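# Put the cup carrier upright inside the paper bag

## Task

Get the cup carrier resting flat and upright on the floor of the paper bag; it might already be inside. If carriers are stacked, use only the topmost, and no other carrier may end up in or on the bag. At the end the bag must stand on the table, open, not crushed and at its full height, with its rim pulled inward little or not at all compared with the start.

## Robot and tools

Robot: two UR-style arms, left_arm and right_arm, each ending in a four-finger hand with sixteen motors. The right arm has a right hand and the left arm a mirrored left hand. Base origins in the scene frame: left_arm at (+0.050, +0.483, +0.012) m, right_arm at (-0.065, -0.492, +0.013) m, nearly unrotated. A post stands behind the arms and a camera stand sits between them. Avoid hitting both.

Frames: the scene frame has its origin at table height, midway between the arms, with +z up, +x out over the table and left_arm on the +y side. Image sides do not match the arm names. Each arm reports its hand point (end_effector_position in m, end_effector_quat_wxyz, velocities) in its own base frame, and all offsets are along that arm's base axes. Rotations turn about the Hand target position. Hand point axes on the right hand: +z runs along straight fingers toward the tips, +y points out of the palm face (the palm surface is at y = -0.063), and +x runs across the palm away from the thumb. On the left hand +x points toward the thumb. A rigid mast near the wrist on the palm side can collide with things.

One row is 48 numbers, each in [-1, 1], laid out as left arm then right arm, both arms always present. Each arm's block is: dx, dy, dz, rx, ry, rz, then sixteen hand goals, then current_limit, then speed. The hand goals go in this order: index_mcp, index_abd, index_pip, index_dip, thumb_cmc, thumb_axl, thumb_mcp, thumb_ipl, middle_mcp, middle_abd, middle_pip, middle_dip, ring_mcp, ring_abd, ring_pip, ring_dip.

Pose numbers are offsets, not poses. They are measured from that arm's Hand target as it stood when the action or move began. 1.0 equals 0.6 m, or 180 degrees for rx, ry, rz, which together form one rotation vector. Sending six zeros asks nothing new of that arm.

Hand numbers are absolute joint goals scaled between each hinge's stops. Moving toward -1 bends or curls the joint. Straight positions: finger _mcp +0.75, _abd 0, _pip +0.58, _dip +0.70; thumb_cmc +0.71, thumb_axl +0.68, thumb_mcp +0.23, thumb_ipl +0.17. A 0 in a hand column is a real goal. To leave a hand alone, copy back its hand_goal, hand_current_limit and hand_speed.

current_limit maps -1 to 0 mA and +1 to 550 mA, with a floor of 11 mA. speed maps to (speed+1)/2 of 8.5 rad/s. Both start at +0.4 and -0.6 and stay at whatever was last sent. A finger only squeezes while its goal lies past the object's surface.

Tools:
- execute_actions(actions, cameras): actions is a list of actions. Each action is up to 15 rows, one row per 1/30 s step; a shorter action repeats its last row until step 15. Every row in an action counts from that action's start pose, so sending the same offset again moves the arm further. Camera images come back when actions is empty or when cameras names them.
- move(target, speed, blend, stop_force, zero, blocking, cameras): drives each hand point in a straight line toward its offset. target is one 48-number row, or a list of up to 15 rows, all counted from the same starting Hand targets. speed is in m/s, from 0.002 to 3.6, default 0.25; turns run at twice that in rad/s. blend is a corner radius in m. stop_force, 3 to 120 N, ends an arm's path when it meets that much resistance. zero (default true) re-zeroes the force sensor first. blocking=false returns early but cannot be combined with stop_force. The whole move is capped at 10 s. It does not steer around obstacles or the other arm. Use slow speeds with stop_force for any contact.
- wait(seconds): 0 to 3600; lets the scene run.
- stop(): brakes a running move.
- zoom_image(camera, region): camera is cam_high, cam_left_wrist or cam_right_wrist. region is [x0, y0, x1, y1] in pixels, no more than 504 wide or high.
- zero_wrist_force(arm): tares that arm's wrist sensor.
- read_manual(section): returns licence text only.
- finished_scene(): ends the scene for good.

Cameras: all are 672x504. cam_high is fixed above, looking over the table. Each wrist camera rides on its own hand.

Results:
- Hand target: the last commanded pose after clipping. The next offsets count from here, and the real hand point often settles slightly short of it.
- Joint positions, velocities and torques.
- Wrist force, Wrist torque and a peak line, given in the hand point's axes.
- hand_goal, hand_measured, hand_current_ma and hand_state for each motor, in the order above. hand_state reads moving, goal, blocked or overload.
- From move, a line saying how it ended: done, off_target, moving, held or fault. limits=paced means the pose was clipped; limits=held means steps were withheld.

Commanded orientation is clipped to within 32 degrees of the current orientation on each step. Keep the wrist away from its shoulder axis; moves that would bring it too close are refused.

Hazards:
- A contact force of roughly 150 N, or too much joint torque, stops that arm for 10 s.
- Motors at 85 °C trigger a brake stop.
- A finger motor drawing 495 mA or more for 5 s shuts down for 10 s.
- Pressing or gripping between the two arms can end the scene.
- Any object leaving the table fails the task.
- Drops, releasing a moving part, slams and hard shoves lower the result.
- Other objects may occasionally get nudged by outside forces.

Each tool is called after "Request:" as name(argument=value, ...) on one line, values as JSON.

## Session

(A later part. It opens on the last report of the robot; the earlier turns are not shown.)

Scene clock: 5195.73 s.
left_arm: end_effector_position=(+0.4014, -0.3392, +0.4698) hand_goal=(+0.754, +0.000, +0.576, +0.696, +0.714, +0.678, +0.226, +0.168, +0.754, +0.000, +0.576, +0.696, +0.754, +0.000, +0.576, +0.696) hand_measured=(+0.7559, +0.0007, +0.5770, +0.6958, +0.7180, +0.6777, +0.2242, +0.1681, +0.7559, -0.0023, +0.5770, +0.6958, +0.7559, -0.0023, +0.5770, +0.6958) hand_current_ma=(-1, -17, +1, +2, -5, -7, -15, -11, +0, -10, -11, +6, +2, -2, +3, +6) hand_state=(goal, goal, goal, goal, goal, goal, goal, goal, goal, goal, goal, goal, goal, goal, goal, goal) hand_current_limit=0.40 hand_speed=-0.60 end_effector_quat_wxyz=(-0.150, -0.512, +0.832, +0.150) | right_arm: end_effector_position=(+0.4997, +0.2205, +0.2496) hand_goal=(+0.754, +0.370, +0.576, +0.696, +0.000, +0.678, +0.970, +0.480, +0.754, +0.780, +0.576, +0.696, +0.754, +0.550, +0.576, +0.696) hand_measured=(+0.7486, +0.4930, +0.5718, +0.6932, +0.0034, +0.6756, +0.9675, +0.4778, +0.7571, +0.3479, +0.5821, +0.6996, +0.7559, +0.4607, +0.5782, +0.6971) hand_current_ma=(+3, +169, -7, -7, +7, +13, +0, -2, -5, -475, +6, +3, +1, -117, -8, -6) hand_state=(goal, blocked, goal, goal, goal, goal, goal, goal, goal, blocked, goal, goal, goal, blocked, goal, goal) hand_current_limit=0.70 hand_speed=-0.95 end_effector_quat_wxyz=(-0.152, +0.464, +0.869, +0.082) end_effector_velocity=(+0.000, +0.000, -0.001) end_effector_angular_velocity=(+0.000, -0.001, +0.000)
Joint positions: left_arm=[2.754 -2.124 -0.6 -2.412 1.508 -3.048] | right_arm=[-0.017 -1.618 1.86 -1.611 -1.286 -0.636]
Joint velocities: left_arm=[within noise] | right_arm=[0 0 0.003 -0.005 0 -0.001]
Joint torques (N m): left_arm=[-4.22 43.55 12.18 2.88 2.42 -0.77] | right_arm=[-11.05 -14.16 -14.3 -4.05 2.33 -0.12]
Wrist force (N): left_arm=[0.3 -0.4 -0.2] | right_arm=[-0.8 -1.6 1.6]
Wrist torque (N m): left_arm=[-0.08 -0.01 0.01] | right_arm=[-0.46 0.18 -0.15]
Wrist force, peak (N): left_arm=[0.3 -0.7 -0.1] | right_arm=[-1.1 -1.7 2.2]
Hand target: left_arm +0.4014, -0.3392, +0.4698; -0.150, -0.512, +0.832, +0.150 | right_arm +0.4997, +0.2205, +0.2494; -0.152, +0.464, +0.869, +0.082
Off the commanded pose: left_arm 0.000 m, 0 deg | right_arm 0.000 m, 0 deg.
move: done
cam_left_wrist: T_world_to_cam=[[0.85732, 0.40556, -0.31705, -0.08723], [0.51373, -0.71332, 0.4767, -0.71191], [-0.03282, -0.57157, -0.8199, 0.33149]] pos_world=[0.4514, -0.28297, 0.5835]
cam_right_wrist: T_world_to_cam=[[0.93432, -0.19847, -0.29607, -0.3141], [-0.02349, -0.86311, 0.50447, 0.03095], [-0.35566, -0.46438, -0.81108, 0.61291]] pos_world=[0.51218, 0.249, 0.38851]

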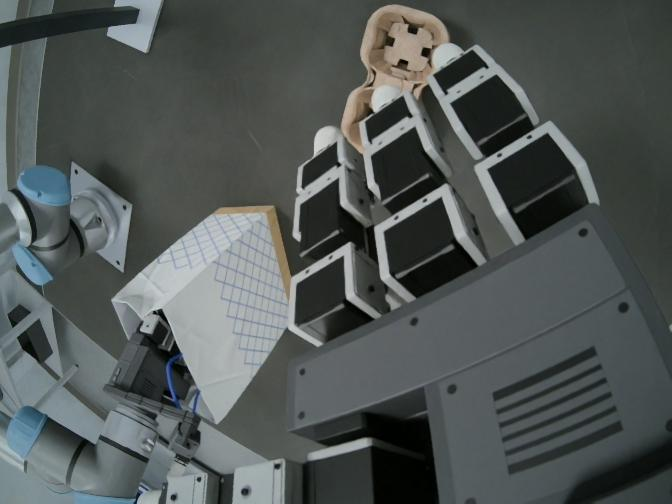

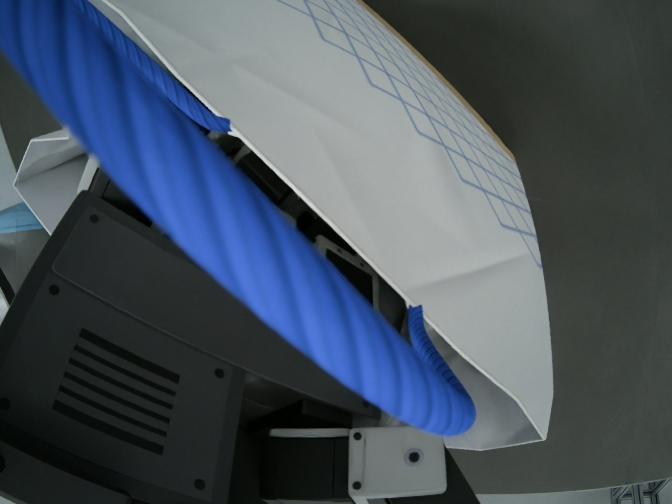

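Request:
move(target=[0,0,0,0,0,0,0.754,0,0.576,0.696,0.714,0.678,0.226,0.168,0.754,0,0.576,0.696,0.754,0,0.576,0.696,0.4,-0.6,0,0,0,0,0,0,0.754,0.37,0.576,0.696,-0.6,0.678,0.97,0.48,0.754,0.78,0.576,0.696,0.754,0.55,0.576,0.696,0.7,-0.9], cameras=["cam_left_wrist","cam_right_wrist"])

Request:
zoom_image(camera="cam_left_wrist", region=[80, 180, 320, 440])

Scene clock: 5213.17 s.
left_arm: end_effector_position=(+0.4014, -0.3392, +0.4698) hand_goal=(+0.754, +0.000, +0.576, +0.696, +0.714, +0.678, +0.226, +0.168, +0.754, +0.000, +0.576, +0.696, +0.754, +0.000, +0.576, +0.696) hand_measured=(+0.7559, -0.0008, +0.5770, +0.6958, +0.7180, +0.6767, +0.2232, +0.1672, +0.7559, -0.0037, +0.5770, +0.6958, +0.7559, -0.0023, +0.5770, +0.6958) hand_current_ma=(+2, -1, +1, +7, -6, -3, -4, -5, -9, -20, -10, +7, +7, +10, +12, +9) hand_state=(goal, goal, goal, goal, goal, goal, goal, goal, goal, goal, goal, goal, goal, goal, goal, goal) hand_current_limit=0.40 hand_speed=-0.60 end_effector_quat_wxyz=(-0.150, -0.512, +0.832, +0.150) | right_arm: end_effector_position=(+0.4997, +0.2205, +0.2494) hand_goal=(+0.754, +0.370, +0.576, +0.696, -0.600, +0.678, +0.970, +0.480, +0.754, +0.780, +0.576, +0.696, +0.754, +0.550, +0.576, +0.696) hand_measured=(+0.7486, +0.4930, +0.5718, +0.6932, -0.5944, +0.6746, +0.9675, +0.4778, +0.7571, +0.3479, +0.5821, +0.6983, +0.7559, +0.4607, +0.5782, +0.6983) hand_current_ma=(-4, +171, -9, -12, +3, +8, +2, -7, -7, -475, +1, -3, +0, -109, +0, -12) hand_state=(goal, blocked, goal, goal, goal, goal, goal, goal, goal, blocked, goal, goal, goal, blocked, goal, goal) hand_current_limit=0.70 hand_speed=-0.90 end_effector_quat_wxyz=(-0.152, +0.464, +0.869, +0.082)
Joint positions: left_arm=[2.754 -2.124 -0.6 -2.412 1.508 -3.048] | right_arm=[-0.017 -1.618 1.86 -1.611 -1.286 -0.636]
Joint torques (N m): left_arm=[-4.71 43.52 12.06 3 2.3 -0.88] | right_arm=[-8.74 -14.66 -12.88 -1.51 -1.08 -0.04]
Wrist force (N): left_arm=[0.1 -0.5 0.0] | right_arm=[-0.9 -1.6 1.8]
Wrist torque (N m): left_arm=[-0.09 0.02 -0.01] | right_arm=[-0.46 0.17 -0.15]
Wrist force, peak (N): left_arm=[0.0 -0.7 -0.4] | right_arm=[-1.1 -1.7 1.7]
Hand target: left_arm +0.4014, -0.3392, +0.4698; -0.150, -0.512, +0.832, +0.150 | right_arm +0.4997, +0.2205, +0.2494; -0.152, +0.464, +0.869, +0.082
Off the commanded pose: left_arm 0.000 m, 0 deg | right_arm 0.000 m, 0 deg.
move: done
cam_left_wrist: T_world_to_cam=[[0.85732, 0.40556, -0.31705, -0.08723], [0.51373, -0.71332, 0.4767, -0.71191], [-0.03282, -0.57157, -0.8199, 0.33149]] pos_world=[0.4514, -0.28297, 0.5835]
cam_right_wrist: T_world_to_cam=[[0.93424, -0.19849, -0.29629, -0.31403], [-0.02338, -0.86311, 0.50448, 0.03099], [-0.35586, -0.46438, -0.81099, 0.61282]] pos_world=[0.51218, 0.249, 0.38832]

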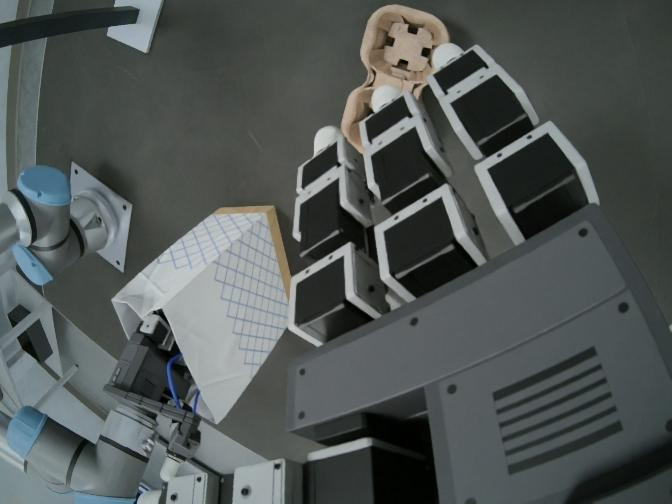

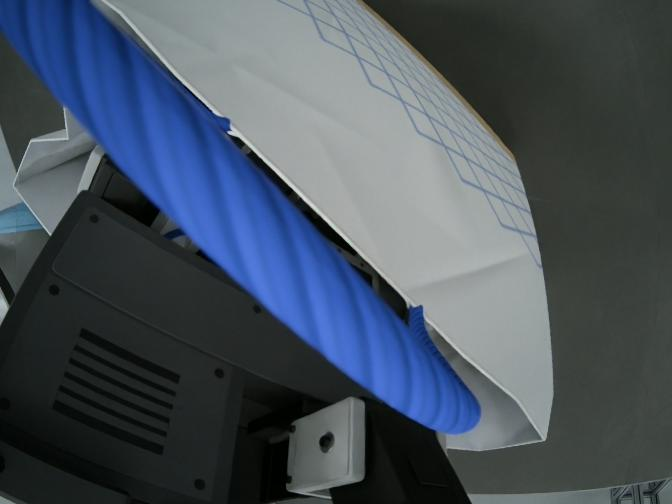

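Scaled by 1.938 from the camera's image (finer frame: 960x720).

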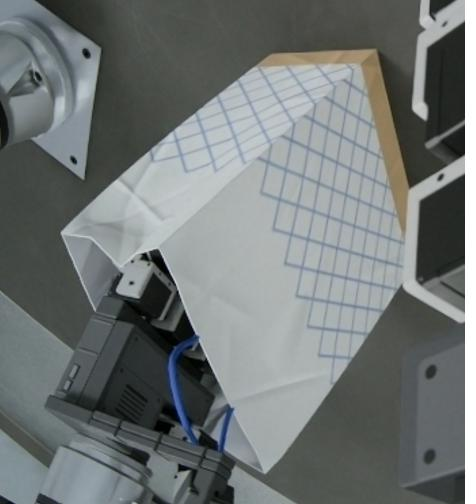

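Request:
move(target=[0,0,0,0,0,0,0.754,0,0.576,0.696,0.714,0.678,0.226,0.168,0.754,0,0.576,0.696,0.754,0,0.576,0.696,0.4,-0.6,0,0,-0.05,0,0,0,0.754,0.37,0.576,0.696,-0.6,0.678,0.97,0.48,0.754,0.78,0.576,0.696,0.754,0.55,0.576,0.696,0.7,-0.9], speed=0.02, stop_force=7, cameras=["cam_left_wrist","cam_right_wrist"])

Request:
zoom_image(camera="cam_left_wrist", region=[80, 180, 320, 440])

Scene clock: 5234.60 s.
left_arm: end_effector_position=(+0.4014, -0.3392, +0.4698) hand_goal=(+0.754, +0.000, +0.576, +0.696, +0.714, +0.678, +0.226, +0.168, +0.754, +0.000, +0.576, +0.696, +0.754, +0.000, +0.576, +0.696) hand_measured=(+0.7559, +0.0007, +0.5770, +0.6958, +0.7180, +0.6777, +0.2232, +0.1672, +0.7571, -0.0023, +0.5770, +0.6958, +0.7559, -0.0023, +0.5757, +0.6958) hand_current_ma=(-1, -10, -6, +3, -9, +4, -13, -12, -8, -10, -7, +10, +5, +7, +6, +1) hand_state=(goal, goal, goal, goal, goal, goal, goal, goal, goal, goal, goal, goal, goal, goal, goal, goal) hand_current_limit=0.40 hand_speed=-0.60 end_effector_quat_wxyz=(-0.150, -0.512, +0.832, +0.150) | right_arm: end_effector_position=(+0.4997, +0.2205, +0.2194) hand_goal=(+0.754, +0.370, +0.576, +0.696, -0.600, +0.678, +0.970, +0.480, +0.754, +0.780, +0.576, +0.696, +0.754, +0.550, +0.576, +0.696) hand_measured=(+0.7486, +0.4930, +0.5718, +0.6932, -0.5944, +0.6756, +0.9675, +0.4778, +0.7571, +0.3479, +0.5821, +0.6996, +0.7571, +0.4607, +0.5782, +0.6983) hand_current_ma=(+3, +178, -10, -8, +8, +9, +5, +1, -6, -465, +3, +4, +4, -111, -5, -6) hand_state=(goal, blocked, goal, goal, goal, goal, goal, goal, goal, blocked, goal, goal, goal, blocked, goal, goal) hand_current_limit=0.70 hand_speed=-0.90 end_effector_quat_wxyz=(-0.152, +0.464, +0.869, +0.082)
Joint positions: left_arm=[2.754 -2.124 -0.6 -2.412 1.508 -3.048] | right_arm=[-0.017 -1.597 1.92 -1.691 -1.286 -0.636]
Joint torques (N m): left_arm=[-3.18 43.8 12.69 2.86 2.29 -0.85] | right_arm=[-6.49 -29.73 -33.98 -0.6 -0.57 -1.02]
Wrist force (N): left_arm=[0.2 -0.9 0.0] | right_arm=[-0.7 -1.1 1.1]
Wrist torque (N m): left_arm=[-0.14 0.01 0.01] | right_arm=[-0.31 0.23 -0.09]
Wrist force, peak (N): left_arm=[0.2 -0.9 0.0] | right_arm=[-1.3 -1.6 1.8]
Hand target: left_arm +0.4014, -0.3392, +0.4698; -0.150, -0.512, +0.832, +0.150 | right_arm +0.4997, +0.2205, +0.2194; -0.152, +0.464, +0.869, +0.082
Off the commanded pose: left_arm 0.000 m, 0 deg | right_arm 0.000 m, 0 deg.
move: done
cam_left_wrist: T_world_to_cam=[[0.85732, 0.40556, -0.31705, -0.08723], [0.51373, -0.71332, 0.4767, -0.71191], [-0.03282, -0.57157, -0.8199, 0.33149]] pos_world=[0.4514, -0.28297, 0.5835]
cam_right_wrist: T_world_to_cam=[[0.93425, -0.19848, -0.29627, -0.32293], [-0.02335, -0.86306, 0.50455, 0.04607], [-0.35585, -0.46446, -0.81095, 0.58849]] pos_world=[0.51218, 0.249, 0.35831]

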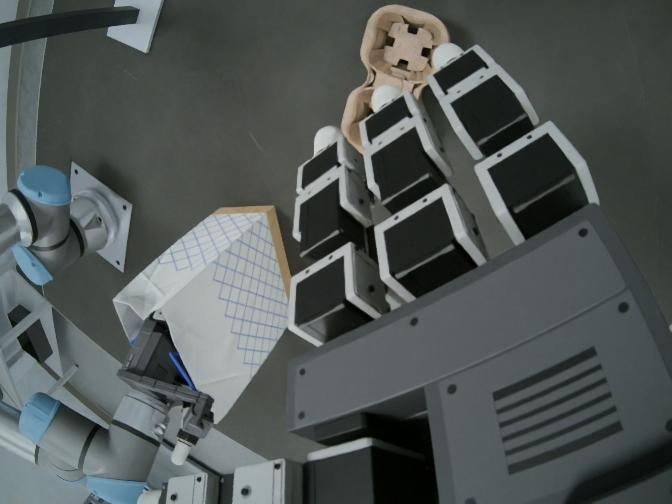

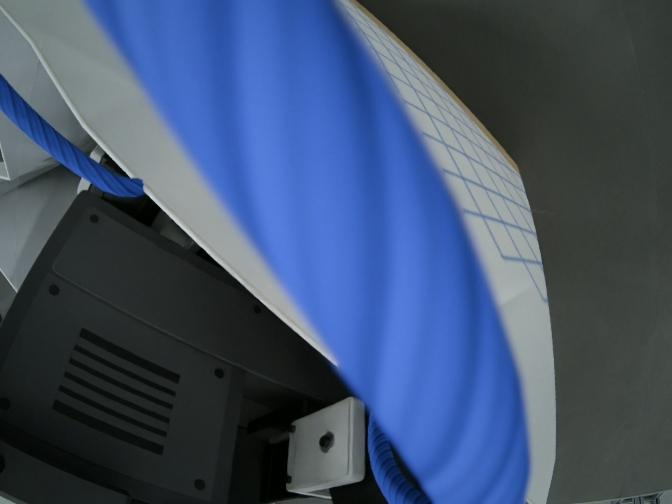

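Scaled by 1.938 from the camera's image (finer frame: 960x720).

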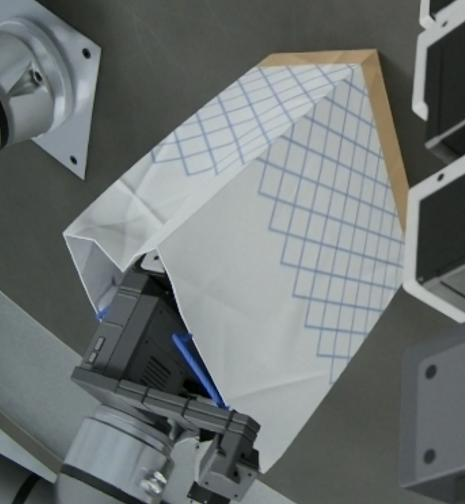

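Request:
move(target=[0,0,0,0,0,0,0.754,0,0.576,0.696,0.714,0.678,0.226,0.168,0.754,0,0.576,0.696,0.754,0,0.576,0.696,0.4,-0.6,0,0,-0.0417,0,0,0,0.754,0.37,0.576,0.696,-0.6,0.678,0.97,0.48,0.754,0.78,0.576,0.696,0.754,0.55,0.576,0.696,0.7,-0.9], speed=0.02, stop_force=7, cameras=["cam_left_wrist","cam_right_wrist"])

Request:
zoom_image(camera="cam_left_wrist", region=[80, 180, 320, 440])

Scene clock: 5245.33 s.
left_arm: end_effector_position=(+0.4014, -0.3392, +0.4698) hand_goal=(+0.754, +0.000, +0.576, +0.696, +0.714, +0.678, +0.226, +0.168, +0.754, +0.000, +0.576, +0.696, +0.754, +0.000, +0.576, +0.696) hand_measured=(+0.7571, +0.0007, +0.5770, +0.6958, +0.7180, +0.6767, +0.2232, +0.1672, +0.7571, -0.0023, +0.5770, +0.6958, +0.7571, -0.0037, +0.5770, +0.6958) hand_current_ma=(+0, -1, -3, +2, -5, +2, -11, -6, -2, -10, -18, +5, +4, +9, +7, +7) hand_state=(goal, goal, goal, goal, goal, goal, goal, goal, goal, goal, goal, goal, goal, goal, goal, goal) hand_current_limit=0.40 hand_speed=-0.60 end_effector_quat_wxyz=(-0.150, -0.512, +0.832, +0.150) | right_arm: end_effector_position=(+0.4997, +0.2205, +0.1944) hand_goal=(+0.754, +0.370, +0.576, +0.696, -0.600, +0.678, +0.970, +0.480, +0.754, +0.780, +0.576, +0.696, +0.754, +0.550, +0.576, +0.696) hand_measured=(+0.7486, +0.4930, +0.5718, +0.6932, -0.5944, +0.6756, +0.9675, +0.4778, +0.7571, +0.3479, +0.5821, +0.6996, +0.7559, +0.4607, +0.5782, +0.6983) hand_current_ma=(-3, +170, -16, -7, +6, +7, +5, -3, -8, -473, +1, +1, +5, -114, -10, -5) hand_state=(goal, blocked, goal, goal, goal, goal, goal, goal, goal, blocked, goal, goal, goal, blocked, goal, goal) hand_current_limit=0.70 hand_speed=-0.90 end_effector_quat_wxyz=(-0.152, +0.464, +0.869, +0.082)
Joint positions: left_arm=[2.754 -2.124 -0.6 -2.412 1.508 -3.048] | right_arm=[-0.017 -1.575 1.967 -1.76 -1.286 -0.636]
Joint torques (N m): left_arm=[-4.58 43.78 12.47 3.09 2.45 -0.9] | right_arm=[-4.8 -29.71 -32.9 -0.68 1.19 -0.71]
Wrist force (N): left_arm=[0.2 -0.6 -0.1] | right_arm=[-0.8 -1.1 1.2]
Wrist torque (N m): left_arm=[-0.11 0.01 0.00] | right_arm=[-0.33 0.28 -0.09]
Wrist force, peak (N): left_arm=[0.3 -0.8 0.1] | right_arm=[-0.4 -1.5 1.5]
Hand target: left_arm +0.4014, -0.3392, +0.4698; -0.150, -0.512, +0.832, +0.150 | right_arm +0.4997, +0.2205, +0.1944; -0.152, +0.464, +0.869, +0.082
Off the commanded pose: left_arm 0.000 m, 0 deg | right_arm 0.000 m, 0 deg.
move: done
cam_left_wrist: T_world_to_cam=[[0.85732, 0.40556, -0.31705, -0.08723], [0.51373, -0.71332, 0.4767, -0.71191], [-0.03282, -0.57157, -0.8199, 0.33149]] pos_world=[0.4514, -0.28297, 0.5835]
cam_right_wrist: T_world_to_cam=[[0.93425, -0.19848, -0.29627, -0.33033], [-0.02335, -0.86306, 0.50455, 0.05869], [-0.35585, -0.46446, -0.81095, 0.56821]] pos_world=[0.51218, 0.249, 0.33331]

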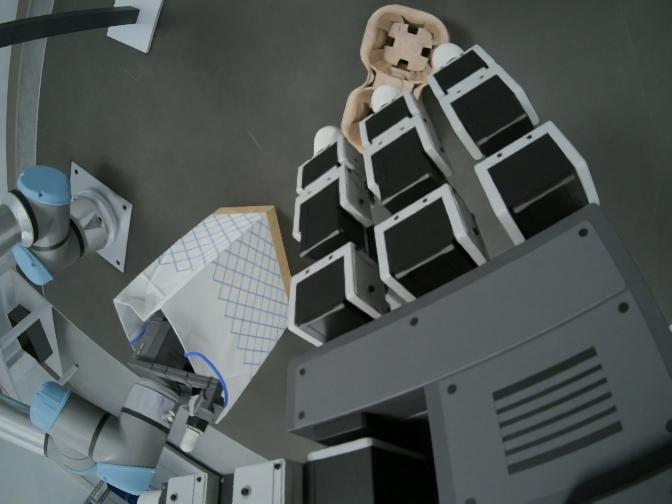

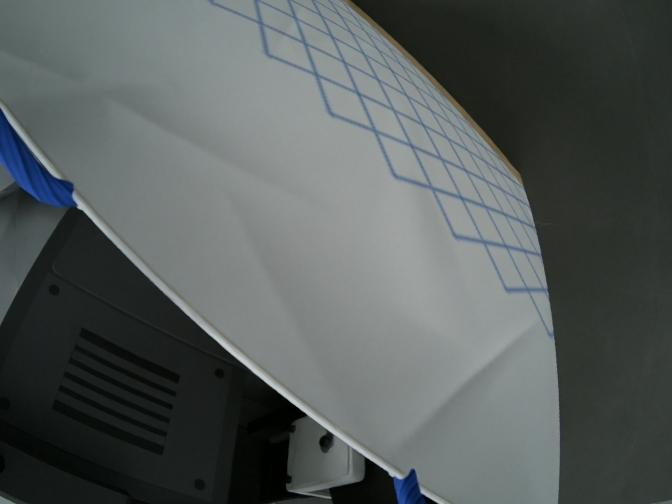

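Scaled by 1.938 from the camera's image (finer frame: 960x720).

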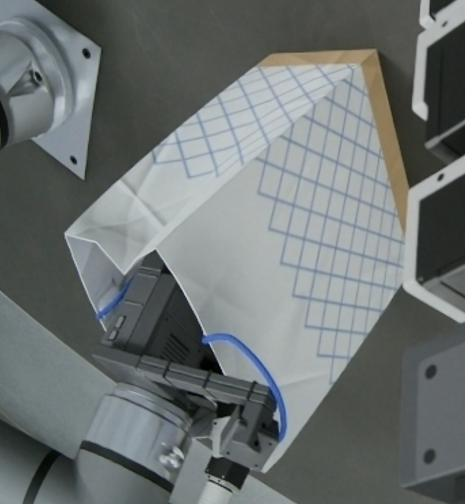

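Request:
move(target=[0,0,0,0,0,0,0.754,0,0.576,0.696,0.714,0.678,0.226,0.168,0.754,0,0.576,0.696,0.754,0,0.576,0.696,0.4,-0.6,0,0,-0.0117,0,0,0,0.754,0.37,0.576,0.696,-0.6,0.678,0.97,0.48,0.754,0.78,0.576,0.696,0.754,0.55,0.576,0.696,0.7,-0.9], speed=0.02, stop_force=5, cameras=["cam_left_wrist","cam_right_wrist"])

Request:
zoom_image(camera="cam_left_wrist", region=[80, 280, 240, 450])

Scene clock: 5274.27 s.
left_arm: end_effector_position=(+0.4014, -0.3392, +0.4698) hand_goal=(+0.754, +0.000, +0.576, +0.696, +0.714, +0.678, +0.226, +0.168, +0.754, +0.000, +0.576, +0.696, +0.754, +0.000, +0.576, +0.696) hand_measured=(+0.7571, -0.0008, +0.5770, +0.6958, +0.7180, +0.6777, +0.2232, +0.1681, +0.7571, -0.0037, +0.5770, +0.6958, +0.7571, -0.0023, +0.5770, +0.6958) hand_current_ma=(+11, +1, -3, +3, -9, -4, -10, -8, +2, -4, -12, +2, +6, +8, +5, +14) hand_state=(goal, goal, goal, goal, goal, goal, goal, goal, goal, goal, goal, goal, goal, goal, goal, goal) hand_current_limit=0.40 hand_speed=-0.60 end_effector_quat_wxyz=(-0.150, -0.512, +0.832, +0.150) | right_arm: end_effector_position=(+0.4997, +0.2205, +0.1873) hand_goal=(+0.754, +0.370, +0.576, +0.696, -0.600, +0.678, +0.970, +0.480, +0.754, +0.780, +0.576, +0.696, +0.754, +0.550, +0.576, +0.696) hand_measured=(+0.7486, +0.4930, +0.5731, +0.6945, -0.5944, +0.6756, +0.9675, +0.4778, +0.7571, +0.3479, +0.5821, +0.6996, +0.7559, +0.4607, +0.5782, +0.6996) hand_current_ma=(+15, +171, -11, -15, +12, +13, -5, -4, -7, -469, +4, -2, +7, -120, -10, -4) hand_state=(goal, blocked, goal, goal, goal, goal, goal, goal, goal, blocked, goal, goal, goal, blocked, goal, goal) hand_current_limit=0.70 hand_speed=-0.90 end_effector_quat_wxyz=(-0.152, +0.464, +0.869, +0.082)
Joint positions: left_arm=[2.754 -2.124 -0.6 -2.412 1.508 -3.048] | right_arm=[-0.017 -1.568 1.979 -1.779 -1.286 -0.636]
Joint torques (N m): left_arm=[-3.92 44.33 12.55 3.08 2.4 -0.97] | right_arm=[-2.56 -30.65 -32.8 -0.65 2.6 0.67]
Wrist force (N): left_arm=[0.0 -0.6 -0.1] | right_arm=[-0.8 -1.0 1.1]
Wrist torque (N m): left_arm=[-0.09 0.02 -0.01] | right_arm=[-0.30 0.29 -0.09]
Wrist force, peak (N): left_arm=[0.3 -0.8 0.1] | right_arm=[-1.0 -1.2 1.3]
Hand target: left_arm +0.4014, -0.3392, +0.4698; -0.150, -0.512, +0.832, +0.150 | right_arm +0.4997, +0.2205, +0.1873; -0.152, +0.464, +0.869, +0.082
Off the commanded pose: left_arm 0.000 m, 0 deg | right_arm 0.000 m, 0 deg.
move: done
cam_left_wrist: T_world_to_cam=[[0.85732, 0.40556, -0.31705, -0.08723], [0.51373, -0.71332, 0.4767, -0.71191], [-0.03282, -0.57157, -0.8199, 0.33149]] pos_world=[0.4514, -0.28297, 0.5835]
cam_right_wrist: T_world_to_cam=[[0.93424, -0.19849, -0.29629, -0.3324], [-0.02338, -0.86311, 0.50448, 0.06227], [-0.35586, -0.46438, -0.81099, 0.56254]] pos_world=[0.51218, 0.249, 0.32632]

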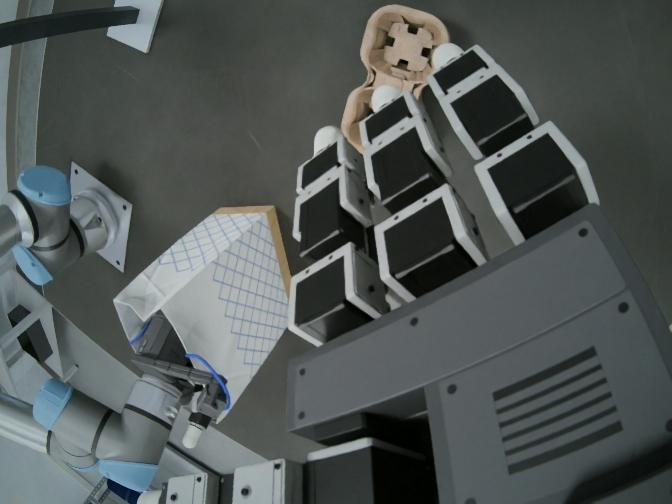

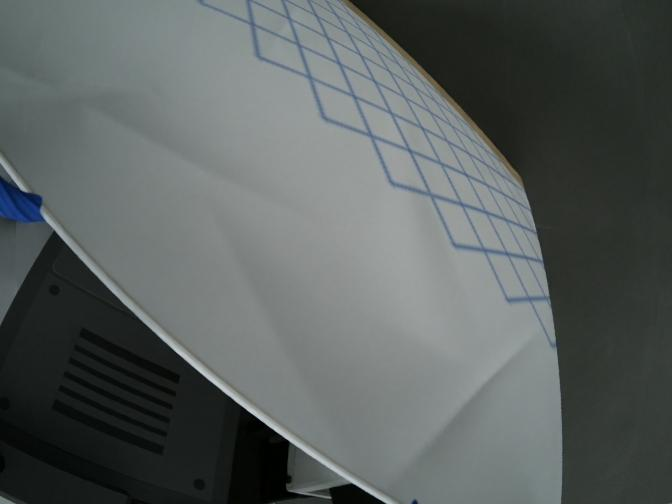

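Scaled by 2.965 from the camera's image (finer frame: 960x720).

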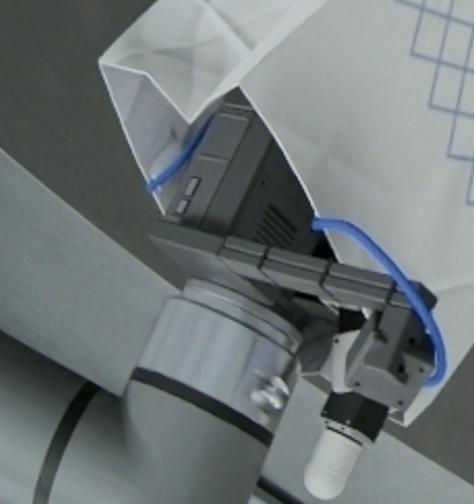

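Request:
move(target=[0,0,0,0,0,0,0.754,0,0.576,0.696,0.714,0.678,0.226,0.168,0.754,0,0.576,0.696,0.754,0,0.576,0.696,0.4,-0.6,0,0,0,0,0,0,0.754,0.46,0.576,0.696,-0.6,0.678,0.97,0.48,0.754,0.38,0.576,0.696,0.754,0.46,0.576,0.696,0.7,-0.95])

Request:
move(target=[0,0,0,0,0,0,0.754,0,0.576,0.696,0.714,0.678,0.226,0.168,0.754,0,0.576,0.696,0.754,0,0.576,0.696,0.4,-0.6,0,0,0,0,0,0,0.754,0.50,0.576,0.696,-0.6,0.678,0.97,0.48,0.754,0.33,0.576,0.696,0.754,0.44,0.576,0.696,0.7,-0.98], cameras=["cam_left_wrist"])

Scene clock: 5293.87 s.
left_arm: end_effector_position=(+0.4014, -0.3392, +0.4698) hand_goal=(+0.754, +0.000, +0.576, +0.696, +0.714, +0.678, +0.226, +0.168, +0.754, +0.000, +0.576, +0.696, +0.754, +0.000, +0.576, +0.696) hand_measured=(+0.7571, -0.0008, +0.5770, +0.6958, +0.7180, +0.6767, +0.2232, +0.1681, +0.7571, -0.0037, +0.5770, +0.6958, +0.7571, -0.0023, +0.5757, +0.6958) hand_current_ma=(+5, -3, +2, +7, +0, +8, -9, -11, -3, -14, -4, +5, +2, +11, +10, +19) hand_state=(goal, goal, goal, goal, goal, goal, goal, goal, goal, goal, goal, goal, goal, goal, goal, goal) hand_current_limit=0.40 hand_speed=-0.60 end_effector_quat_wxyz=(-0.150, -0.512, +0.832, +0.150) | right_arm: end_effector_position=(+0.4997, +0.2205, +0.1873) hand_goal=(+0.754, +0.460, +0.576, +0.696, -0.600, +0.678, +0.970, +0.480, +0.754, +0.380, +0.576, +0.696, +0.754, +0.460, +0.576, +0.696) hand_measured=(+0.7486, +0.5061, +0.5718, +0.6932, -0.5944, +0.6756, +0.9675, +0.4778, +0.7571, +0.3523, +0.5821, +0.6996, +0.7511, +0.4622, +0.5731, +0.6932) hand_current_ma=(+6, +38, -8, -13, +9, +12, +4, -4, +2, -135, +8, -8, +4, -5, -5, -15) hand_state=(goal, blocked, goal, goal, goal, goal, goal, goal, goal, moving, goal, goal, goal, goal, goal, goal) hand_current_limit=0.70 hand_speed=-0.95 end_effector_quat_wxyz=(-0.152, +0.464, +0.869, +0.082)
Joint positions: left_arm=[2.754 -2.124 -0.6 -2.412 1.508 -3.048] | right_arm=[-0.017 -1.568 1.979 -1.779 -1.286 -0.636]
Joint torques (N m): left_arm=[-3.24 43.96 12.57 3 2.5 -1] | right_arm=[-0.35 -29.49 -32.31 -1.04 2.51 0.77]
Wrist force (N): left_arm=[0.1 -0.5 0.0] | right_arm=[-0.6 -1.0 1.3]
Wrist torque (N m): left_arm=[-0.11 0.02 0.00] | right_arm=[-0.33 0.27 -0.09]
Wrist force, peak (N): left_arm=[0.3 -0.7 0.1] | right_arm=[-0.6 -1.1 1.7]
Hand target: left_arm +0.4014, -0.3392, +0.4698; -0.150, -0.512, +0.832, +0.150 | right_arm +0.4997, +0.2205, +0.1873; -0.152, +0.464, +0.869, +0.082
Off the commanded pose: left_arm 0.000 m, 0 deg | right_arm 0.000 m, 0 deg.
move: done

Scene clock: 5294.37 s.
left_arm: end_effector_position=(+0.4014, -0.3392, +0.4698) hand_goal=(+0.754, +0.000, +0.576, +0.696, +0.714, +0.678, +0.226, +0.168, +0.754, +0.000, +0.576, +0.696, +0.754, +0.000, +0.576, +0.696) hand_measured=(+0.7571, -0.0008, +0.5770, +0.6958, +0.7180, +0.6777, +0.2232, +0.1672, +0.7571, -0.0037, +0.5757, +0.6971, +0.7571, -0.0023, +0.5757, +0.6958) hand_current_ma=(+3, -10, +0, +5, -10, +4, -14, -10, +0, -2, -7, -2, -2, +2, +16, +6) hand_state=(goal, goal, goal, goal, goal, goal, goal, goal, goal, goal, goal, goal, goal, goal, goal, goal) hand_current_limit=0.40 hand_speed=-0.60 end_effector_quat_wxyz=(-0.150, -0.512, +0.832, +0.150) | right_arm: end_effector_position=(+0.4997, +0.2205, +0.1873) hand_goal=(+0.754, +0.500, +0.576, +0.696, -0.600, +0.678, +0.970, +0.480, +0.754, +0.330, +0.576, +0.696, +0.754, +0.440, +0.576, +0.696) hand_measured=(+0.7486, +0.5135, +0.5731, +0.6932, -0.5944, +0.6756, +0.9675, +0.4778, +0.7571, +0.3552, +0.5821, +0.6996, +0.7511, +0.4446, +0.5731, +0.6932) hand_current_ma=(+7, +3, -6, -9, +11, +16, -9, -2, -12, -65, +7, -2, -7, +2, -13, -12) hand_state=(goal, moving, goal, goal, goal, goal, goal, goal, goal, moving, goal, goal, goal, goal, goal, goal) hand_current_limit=0.70 hand_speed=-0.98 end_effector_quat_wxyz=(-0.152, +0.464, +0.869, +0.082)
Joint positions: left_arm=[2.754 -2.124 -0.6 -2.412 1.508 -3.048] | right_arm=[-0.017 -1.568 1.979 -1.779 -1.286 -0.636]
Joint torques (N m): left_arm=[-4.34 44.41 12.54 3.06 2.51 -0.88] | right_arm=[-0.34 -29.89 -33.09 -1.05 2.52 0.77]
Wrist force (N): left_arm=[0.0 -0.4 0.1] | right_arm=[-0.9 -1.1 1.2]
Wrist torque (N m): left_arm=[-0.10 0.03 -0.01] | right_arm=[-0.32 0.31 -0.11]
Wrist force, peak (N): left_arm=[0.1 -0.6 -0.2] | right_arm=[-0.4 -0.8 1.7]
Hand target: left_arm +0.4014, -0.3392, +0.4698; -0.150, -0.512, +0.832, +0.150 | right_arm +0.4997, +0.2205, +0.1873; -0.152, +0.464, +0.869, +0.082
Off the commanded pose: left_arm 0.000 m, 0 deg | right_arm 0.000 m, 0 deg.
move: done
cam_left_wrist: T_world_to_cam=[[0.85732, 0.40556, -0.31705, -0.08723], [0.51373, -0.71332, 0.4767, -0.71191], [-0.03282, -0.57157, -0.8199, 0.33149]] pos_world=[0.4514, -0.28297, 0.5835]

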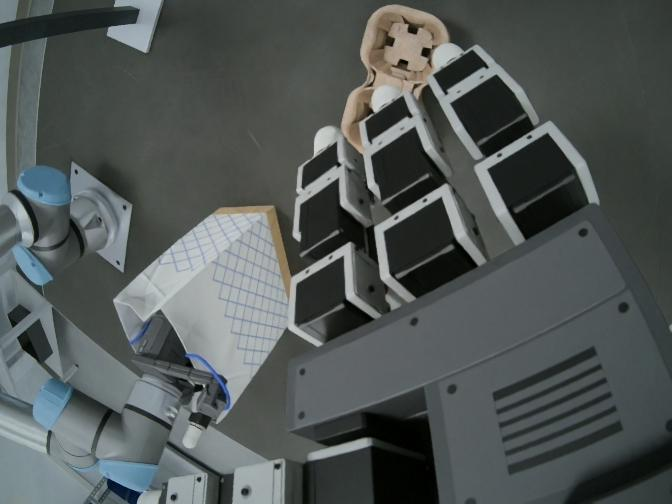

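Request:
move(target=[0,0,0,0,0,0,0.754,0,0.576,0.696,0.714,0.678,0.226,0.168,0.754,0,0.576,0.696,0.754,0,0.576,0.696,0.4,-0.6,0,0,0,0,0,0,0.754,0.54,0.576,0.696,-0.6,0.678,0.97,0.48,0.754,0.28,0.576,0.696,0.754,0.40,0.576,0.696,0.7,-0.98])

Request:
wait(seconds=2, cameras=["cam_left_wrist"])

Scene clock: 5299.50 s.
left_arm: end_effector_position=(+0.4014, -0.3392, +0.4698) hand_goal=(+0.754, +0.000, +0.576, +0.696, +0.714, +0.678, +0.226, +0.168, +0.754, +0.000, +0.576, +0.696, +0.754, +0.000, +0.576, +0.696) hand_measured=(+0.7559, -0.0008, +0.5770, +0.6971, +0.7180, +0.6767, +0.2242, +0.1681, +0.7559, -0.0023, +0.5770, +0.6958, +0.7571, -0.0023, +0.5770, +0.6958) hand_current_ma=(+4, -10, -3, +5, +2, -9, -14, -8, -10, -7, -12, -5, +4, +1, +2, +1) hand_state=(goal, goal, goal, goal, goal, goal, goal, goal, goal, goal, goal, goal, goal, goal, goal, goal) hand_current_limit=0.40 hand_speed=-0.60 end_effector_quat_wxyz=(-0.150, -0.512, +0.832, +0.150) | right_arm: end_effector_position=(+0.4997, +0.2205, +0.1873) hand_goal=(+0.754, +0.540, +0.576, +0.696, -0.600, +0.678, +0.970, +0.480, +0.754, +0.280, +0.576, +0.696, +0.754, +0.400, +0.576, +0.696) hand_measured=(+0.7486, +0.5296, +0.5731, +0.6932, -0.5944, +0.6756, +0.9675, +0.4778, +0.7511, +0.2864, +0.5718, +0.6945, +0.7511, +0.4051, +0.5744, +0.6932) hand_current_ma=(+0, -2, -6, -11, +8, +15, +4, -8, -5, -6, +2, +5, -4, -5, -2, -6) hand_state=(goal, goal, goal, goal, goal, goal, goal, goal, goal, goal, goal, goal, goal, goal, goal, goal) hand_current_limit=0.70 hand_speed=-0.98 end_effector_quat_wxyz=(-0.152, +0.464, +0.869, +0.082)
Joint positions: left_arm=[2.754 -2.124 -0.6 -2.412 1.508 -3.048] | right_arm=[-0.017 -1.568 1.979 -1.779 -1.286 -0.636]
Joint torques (N m): left_arm=[-3.94 44 13.39 3.11 2.47 -0.87] | right_arm=[2.4 -28.43 -31.57 -1.37 2.26 0.78]
Wrist force (N): left_arm=[0.2 -0.6 0.1] | right_arm=[-0.7 -1.0 0.9]
Wrist torque (N m): left_arm=[-0.12 0.01 0.01] | right_arm=[-0.28 0.28 -0.08]
Wrist force, peak (N): left_arm=[0.3 -0.8 0.0] | right_arm=[-0.9 -1.4 1.1]
Hand target: left_arm +0.4014, -0.3392, +0.4698; -0.150, -0.512, +0.832, +0.150 | right_arm +0.4997, +0.2205, +0.1873; -0.152, +0.464, +0.869, +0.082
Off the commanded pose: left_arm 0.000 m, 0 deg | right_arm 0.000 m, 0 deg.
move: done

Scene clock: 5301.50 s.
left_arm: end_effector_position=(+0.4014, -0.3392, +0.4698) hand_goal=(+0.754, +0.000, +0.576, +0.696, +0.714, +0.678, +0.226, +0.168, +0.754, +0.000, +0.576, +0.696, +0.754, +0.000, +0.576, +0.696) hand_measured=(+0.7559, -0.0008, +0.5770, +0.6958, +0.7180, +0.6777, +0.2232, +0.1681, +0.7571, -0.0023, +0.5770, +0.6958, +0.7559, -0.0023, +0.5770, +0.6958) hand_current_ma=(+6, -4, +1, +7, -18, -2, -11, -11, -7, -7, -11, +7, -3, +10, +7, +5) hand_state=(goal, goal, goal, goal, goal, goal, goal, goal, goal, goal, goal, goal, goal, goal, goal, goal) hand_current_limit=0.40 hand_speed=-0.60 end_effector_quat_wxyz=(-0.150, -0.512, +0.832, +0.150) | right_arm: end_effector_position=(+0.4997, +0.2205, +0.1873) hand_goal=(+0.754, +0.540, +0.576, +0.696, -0.600, +0.678, +0.970, +0.480, +0.754, +0.280, +0.576, +0.696, +0.754, +0.400, +0.576, +0.696) hand_measured=(+0.7486, +0.5311, +0.5731, +0.6932, -0.5944, +0.6756, +0.9684, +0.4778, +0.7523, +0.2864, +0.5705, +0.6945, +0.7498, +0.4051, +0.5731, +0.6945) hand_current_ma=(+8, -10, -8, -16, +2, +10, +5, -1, -11, -11, -5, -7, +3, +1, -11, -13) hand_state=(goal, goal, goal, goal, goal, goal, goal, goal, goal, goal, goal, goal, goal, goal, goal, goal) hand_current_limit=0.70 hand_speed=-0.98 end_effector_quat_wxyz=(-0.152, +0.464, +0.869, +0.082)
Joint positions: left_arm=[2.754 -2.124 -0.6 -2.412 1.508 -3.048] | right_arm=[-0.017 -1.568 1.979 -1.779 -1.286 -0.636]
Joint torques (N m): left_arm=[-4.51 44.51 12.75 3.1 2.34 -0.97] | right_arm=[3.4 -28.14 -31.17 -1.71 2.3 0.81]
Wrist force (N): left_arm=[0.3 -0.4 0.0] | right_arm=[-0.8 -0.8 0.8]
Wrist torque (N m): left_arm=[-0.09 0.00 0.01] | right_arm=[-0.27 0.29 -0.09]
Wrist force, peak (N): left_arm=[0.1 -0.8 0.0] | right_arm=[-1.2 -1.2 1.0]
Hand target: left_arm +0.4014, -0.3392, +0.4698; -0.150, -0.512, +0.832, +0.150 | right_arm +0.4997, +0.2205, +0.1873; -0.152, +0.464, +0.869, +0.082
Off the commanded pose: left_arm 0.000 m, 0 deg | right_arm 0.000 m, 0 deg.
wait: 2.00 s; at rest by 0.17 s
cam_left_wrist: T_world_to_cam=[[0.85732, 0.40556, -0.31705, -0.08723], [0.51373, -0.71332, 0.4767, -0.71191], [-0.03282, -0.57157, -0.8199, 0.33149]] pos_world=[0.4514, -0.28297, 0.5835]

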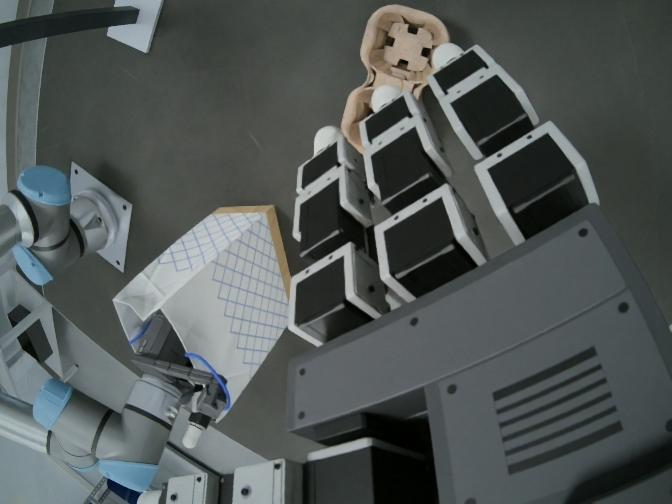

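Request:
move(target=[0,0,0,0,0,0,0.754,0,0.576,0.696,0.714,0.678,0.226,0.168,0.754,0,0.576,0.696,0.754,0,0.576,0.696,0.4,-0.6,0,0,0,0,0,0,0.754,0.60,0.576,0.696,-0.6,0.678,0.97,0.48,0.754,0.22,0.576,0.696,0.754,0.38,0.576,0.696,0.7,-0.98])

Request:
move(target=[0,0,0,0,0,0,0.754,0,0.576,0.696,0.714,0.678,0.226,0.168,0.754,0,0.576,0.696,0.754,0,0.576,0.696,0.4,-0.6,0.0085,-0.0127,0.0417,0,0,0,0.754,0.60,0.576,0.696,-0.6,0.678,0.97,0.48,0.754,0.22,0.576,0.696,0.754,0.38,0.576,0.696,0.7,-0.9], speed=0.02, cameras=["cam_left_wrist","cam_right_wrist"])

Request:
zoom_image(camera="cam_left_wrist", region=[80, 180, 320, 440])

Scene clock: 5312.60 s.
left_arm: end_effector_position=(+0.4014, -0.3392, +0.4698) hand_goal=(+0.754, +0.000, +0.576, +0.696, +0.714, +0.678, +0.226, +0.168, +0.754, +0.000, +0.576, +0.696, +0.754, +0.000, +0.576, +0.696) hand_measured=(+0.7559, -0.0008, +0.5770, +0.6958, +0.7180, +0.6777, +0.2232, +0.1672, +0.7559, -0.0023, +0.5770, +0.6958, +0.7571, -0.0023, +0.5770, +0.6958) hand_current_ma=(-4, -11, +7, +2, -9, -2, -7, -5, -8, -7, -8, -4, +10, +4, +9, +8) hand_state=(goal, goal, goal, goal, goal, goal, goal, goal, goal, goal, goal, goal, goal, goal, goal, goal) hand_current_limit=0.40 hand_speed=-0.60 end_effector_quat_wxyz=(-0.150, -0.512, +0.832, +0.150) | right_arm: end_effector_position=(+0.4997, +0.2205, +0.1873) hand_goal=(+0.754, +0.600, +0.576, +0.696, -0.600, +0.678, +0.970, +0.480, +0.754, +0.220, +0.576, +0.696, +0.754, +0.380, +0.576, +0.696) hand_measured=(+0.7486, +0.5911, +0.5731, +0.6945, -0.5944, +0.6756, +0.9675, +0.4778, +0.7511, +0.2410, +0.5705, +0.6945, +0.7498, +0.3787, +0.5731, +0.6932) hand_current_ma=(+4, -18, -5, -11, +14, +8, -2, +3, -10, +8, +0, -10, -5, +1, -8, -13) hand_state=(goal, goal, goal, goal, goal, goal, goal, goal, goal, blocked, goal, goal, goal, goal, goal, goal) hand_current_limit=0.70 hand_speed=-0.98 end_effector_quat_wxyz=(-0.152, +0.464, +0.869, +0.082)
Joint positions: left_arm=[2.754 -2.124 -0.6 -2.412 1.508 -3.048] | right_arm=[-0.017 -1.568 1.979 -1.779 -1.286 -0.636]
Joint torques (N m): left_arm=[-4.18 44.36 13.04 3.18 2.4 -0.96] | right_arm=[4.9 -26.32 -30.41 -2.11 1.97 0.94]
Wrist force (N): left_arm=[0.2 -0.4 -0.1] | right_arm=[-0.7 -0.9 1.2]
Wrist torque (N m): left_arm=[-0.08 0.01 0.00] | right_arm=[-0.29 0.27 -0.09]
Wrist force, peak (N): left_arm=[0.2 -0.7 0.0] | right_arm=[-0.8 -1.5 1.1]
Hand target: left_arm +0.4014, -0.3392, +0.4698; -0.150, -0.512, +0.832, +0.150 | right_arm +0.4997, +0.2205, +0.1873; -0.152, +0.464, +0.869, +0.082
Off the commanded pose: left_arm 0.000 m, 0 deg | right_arm 0.000 m, 0 deg.
move: done

Scene clock: 5314.20 s.
left_arm: end_effector_position=(+0.4014, -0.3392, +0.4698) hand_goal=(+0.754, +0.000, +0.576, +0.696, +0.714, +0.678, +0.226, +0.168, +0.754, +0.000, +0.576, +0.696, +0.754, +0.000, +0.576, +0.696) hand_measured=(+0.7571, -0.0008, +0.5770, +0.6958, +0.7180, +0.6777, +0.2232, +0.1681, +0.7571, -0.0023, +0.5770, +0.6958, +0.7571, -0.0023, +0.5757, +0.6958) hand_current_ma=(+6, +1, -1, -3, -5, +0, -13, -2, +1, -10, -13, +7, +12, +6, +7, +9) hand_state=(goal, goal, goal, goal, goal, goal, goal, goal, goal, goal, goal, goal, goal, goal, goal, goal) hand_current_limit=0.40 hand_speed=-0.60 end_effector_quat_wxyz=(-0.150, -0.512, +0.832, +0.150) | right_arm: end_effector_position=(+0.5049, +0.2128, +0.2126) hand_goal=(+0.754, +0.600, +0.576, +0.696, -0.600, +0.678, +0.970, +0.480, +0.754, +0.220, +0.576, +0.696, +0.754, +0.380, +0.576, +0.696) hand_measured=(+0.7486, +0.5897, +0.5731, +0.6945, -0.5944, +0.6756, +0.9675, +0.4778, +0.7523, +0.2395, +0.5705, +0.6945, +0.7498, +0.3757, +0.5731, +0.6932) hand_current_ma=(+6, -13, -5, -8, +6, +10, +4, -3, -14, +1, -1, -10, +4, -5, -1, -7) hand_state=(goal, goal, goal, goal, goal, goal, goal, goal, goal, blocked, goal, goal, goal, goal, goal, goal) hand_current_limit=0.70 hand_speed=-0.90 end_effector_quat_wxyz=(-0.152, +0.464, +0.869, +0.082) end_effector_velocity=(+0.000, +0.000, -0.001) end_effector_angular_velocity=(+0.000, -0.003, +0.000)
Joint positions: left_arm=[2.754 -2.124 -0.6 -2.412 1.508 -3.048] | right_arm=[-0.033 -1.585 1.925 -1.704 -1.29 -0.653]
Joint velocities: left_arm=[within noise] | right_arm=[0 0 0.003 -0.006 0 0]
Joint torques (N m): left_arm=[-3.59 44.5 12.55 3.12 2.38 -1.04] | right_arm=[-1.67 -18.79 -15.25 -4.01 -1.19 0.08]
Wrist force (N): left_arm=[0.1 -0.2 -0.1] | right_arm=[-0.6 -0.9 0.8]
Wrist torque (N m): left_arm=[-0.06 0.02 -0.01] | right_arm=[-0.27 0.23 0.01]
Wrist force, peak (N): left_arm=[0.2 -0.7 -0.2] | right_arm=[-0.8 -1.3 0.7]
Hand target: left_arm +0.4014, -0.3392, +0.4698; -0.150, -0.512, +0.832, +0.150 | right_arm +0.5048, +0.2128, +0.2124; -0.152, +0.464, +0.869, +0.082
Off the commanded pose: left_arm 0.000 m, 0 deg | right_arm 0.000 m, 0 deg.
move: done
cam_left_wrist: T_world_to_cam=[[0.85732, 0.40556, -0.31705, -0.08723], [0.51373, -0.71332, 0.4767, -0.71191], [-0.03282, -0.57157, -0.8199, 0.33149]] pos_world=[0.4514, -0.28297, 0.5835]
cam_right_wrist: T_world_to_cam=[[0.93433, -0.19846, -0.29605, -0.33145], [-0.02346, -0.86307, 0.50454, 0.04304], [-0.35564, -0.46446, -0.81105, 0.58117]] pos_world=[0.51738, 0.2413, 0.35152]

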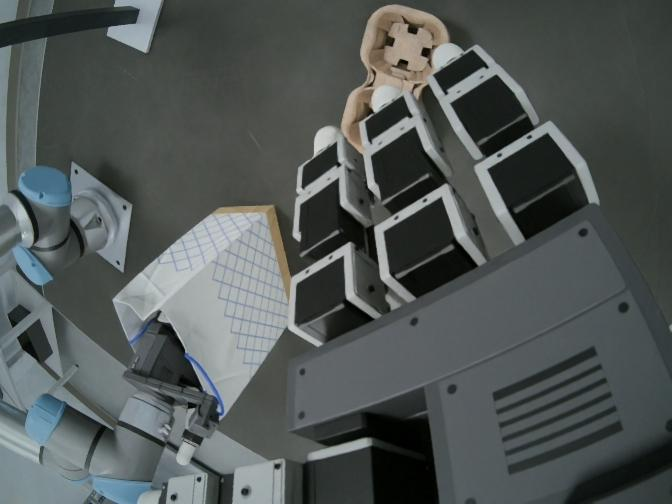

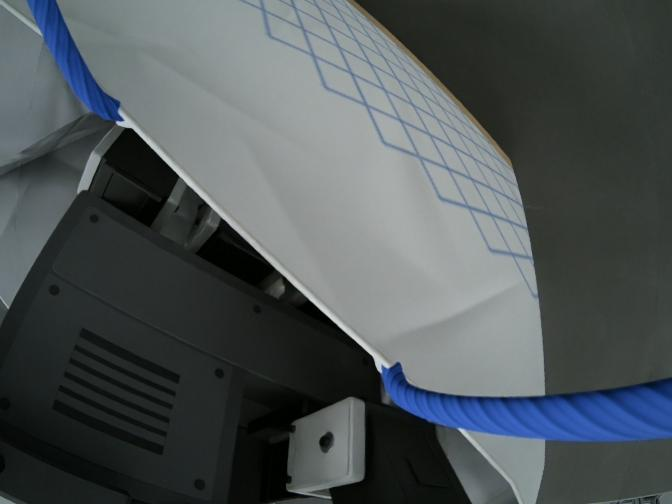

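Scaled by 1.938 from the camera's image (finer frame: 960x720).

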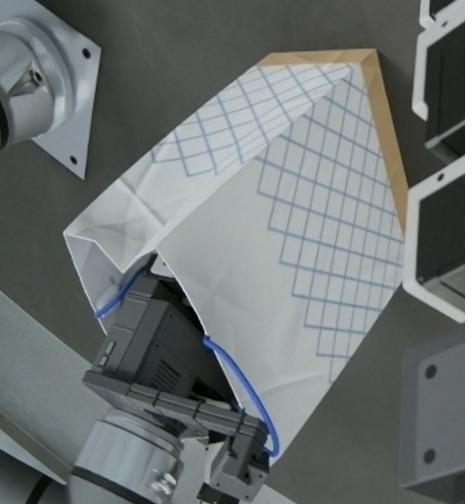

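Request:
move(target=[0,0,0,0,0,0,0.754,0,0.576,0.696,0.714,0.678,0.226,0.168,0.754,0,0.576,0.696,0.754,0,0.576,0.696,0.4,-0.6,0.0278,-0.0415,0.14,0,0,0,0.754,0.60,0.576,0.696,-0.6,0.678,0.97,0.48,0.754,0.24,0.576,0.696,0.754,0.38,0.576,0.696,0.7,-0.9], speed=0.04, cameras=["cam_left_wrist","cam_right_wrist"])

Request:
zoom_image(camera="cam_right_wrist", region=[0, 0, 500, 400])

Request:
zoom_image(camera="cam_left_wrist", region=[80, 180, 320, 440])

Scene clock: 5327.87 s.
left_arm: end_effector_position=(+0.4014, -0.3392, +0.4698) hand_goal=(+0.754, +0.000, +0.576, +0.696, +0.714, +0.678, +0.226, +0.168, +0.754, +0.000, +0.576, +0.696, +0.754, +0.000, +0.576, +0.696) hand_measured=(+0.7559, -0.0008, +0.5770, +0.6958, +0.7180, +0.6767, +0.2232, +0.1681, +0.7559, -0.0023, +0.5770, +0.6958, +0.7559, -0.0037, +0.5770, +0.6958) hand_current_ma=(-1, -7, -2, +3, -10, -2, -14, -3, -2, -11, -5, +3, +2, +2, +9, +12) hand_state=(goal, goal, goal, goal, goal, goal, goal, goal, goal, goal, goal, goal, goal, goal, goal, goal) hand_current_limit=0.40 hand_speed=-0.60 end_effector_quat_wxyz=(-0.150, -0.512, +0.832, +0.150) | right_arm: end_effector_position=(+0.5215, +0.1878, +0.2965) hand_goal=(+0.754, +0.600, +0.576, +0.696, -0.600, +0.678, +0.970, +0.480, +0.754, +0.240, +0.576, +0.696, +0.754, +0.380, +0.576, +0.696) hand_measured=(+0.7486, +0.5897, +0.5731, +0.6932, -0.5931, +0.6756, +0.9675, +0.4778, +0.7523, +0.2424, +0.5705, +0.6945, +0.7511, +0.3772, +0.5731, +0.6932) hand_current_ma=(+8, -18, -7, -3, +4, +11, +2, -5, -8, -7, -5, -2, +4, -2, -11, -13) hand_state=(goal, goal, goal, goal, goal, goal, goal, goal, goal, goal, goal, goal, goal, goal, goal, goal) hand_current_limit=0.70 hand_speed=-0.90 end_effector_quat_wxyz=(-0.152, +0.464, +0.869, +0.082)
Joint positions: left_arm=[2.754 -2.124 -0.6 -2.412 1.508 -3.048] | right_arm=[-0.084 -1.604 1.72 -1.466 -1.3 -0.705]
Joint torques (N m): left_arm=[-2.65 45.14 12.34 3.07 2.2 -1.09] | right_arm=[10.22 -14.75 -13.24 -4.44 -0.65 1.27]
Wrist force (N): left_arm=[0.2 -0.6 -0.1] | right_arm=[-0.3 -0.8 0.8]
Wrist torque (N m): left_arm=[-0.10 0.01 0.00] | right_arm=[-0.33 0.14 0.03]
Wrist force, peak (N): left_arm=[0.3 -0.8 0.0] | right_arm=[-1.3 -1.5 1.3]
Hand target: left_arm +0.4014, -0.3392, +0.4698; -0.150, -0.512, +0.832, +0.150 | right_arm +0.5215, +0.1879, +0.2964; -0.152, +0.464, +0.869, +0.082
Off the commanded pose: left_arm 0.000 m, 0 deg | right_arm 0.000 m, 0 deg.
move: done
cam_left_wrist: T_world_to_cam=[[0.85732, 0.40556, -0.31705, -0.08723], [0.51373, -0.71332, 0.4767, -0.71191], [-0.03282, -0.57157, -0.8199, 0.33149]] pos_world=[0.4514, -0.28297, 0.5835]
cam_right_wrist: T_world_to_cam=[[0.93428, -0.1986, -0.2961, -0.32701], [-0.02358, -0.86309, 0.5045, -0.02039], [-0.35575, -0.46436, -0.81106, 0.64355]] pos_world=[0.53398, 0.2163, 0.43541]

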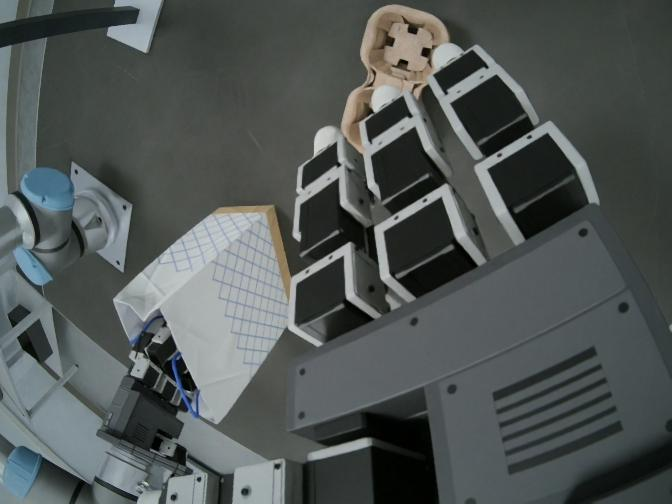

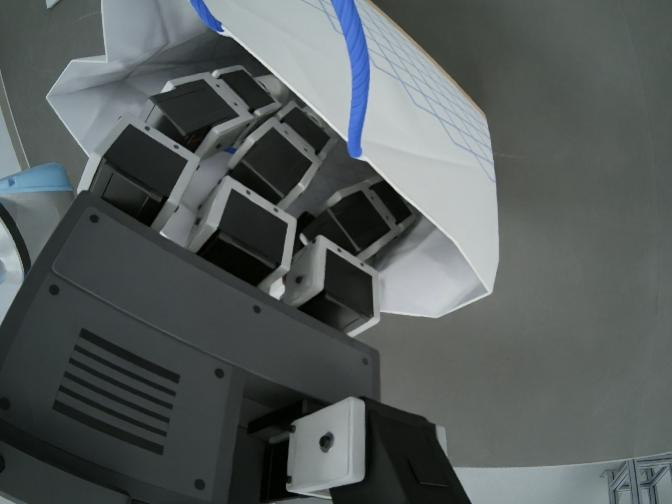

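Scaled by 1.008 from the camera's image (finer frame: 960x720).

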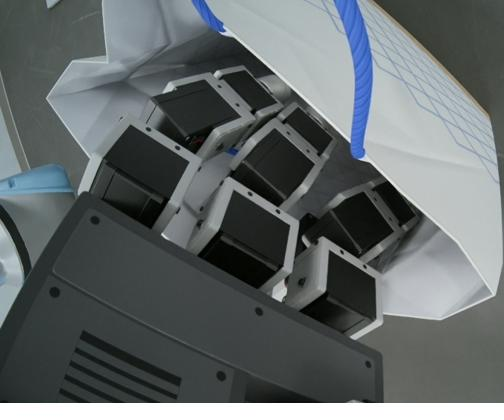

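Scaled by 1.938 from the camera's image (finer frame: 960x720).

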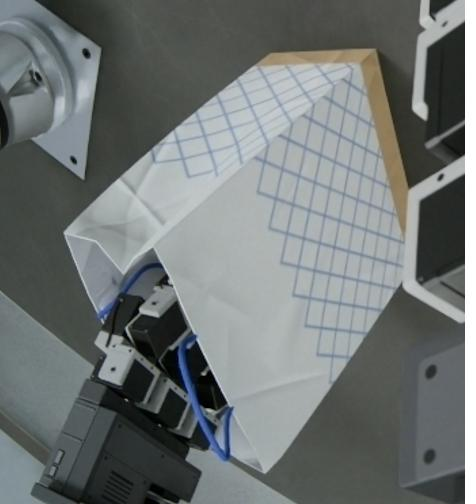

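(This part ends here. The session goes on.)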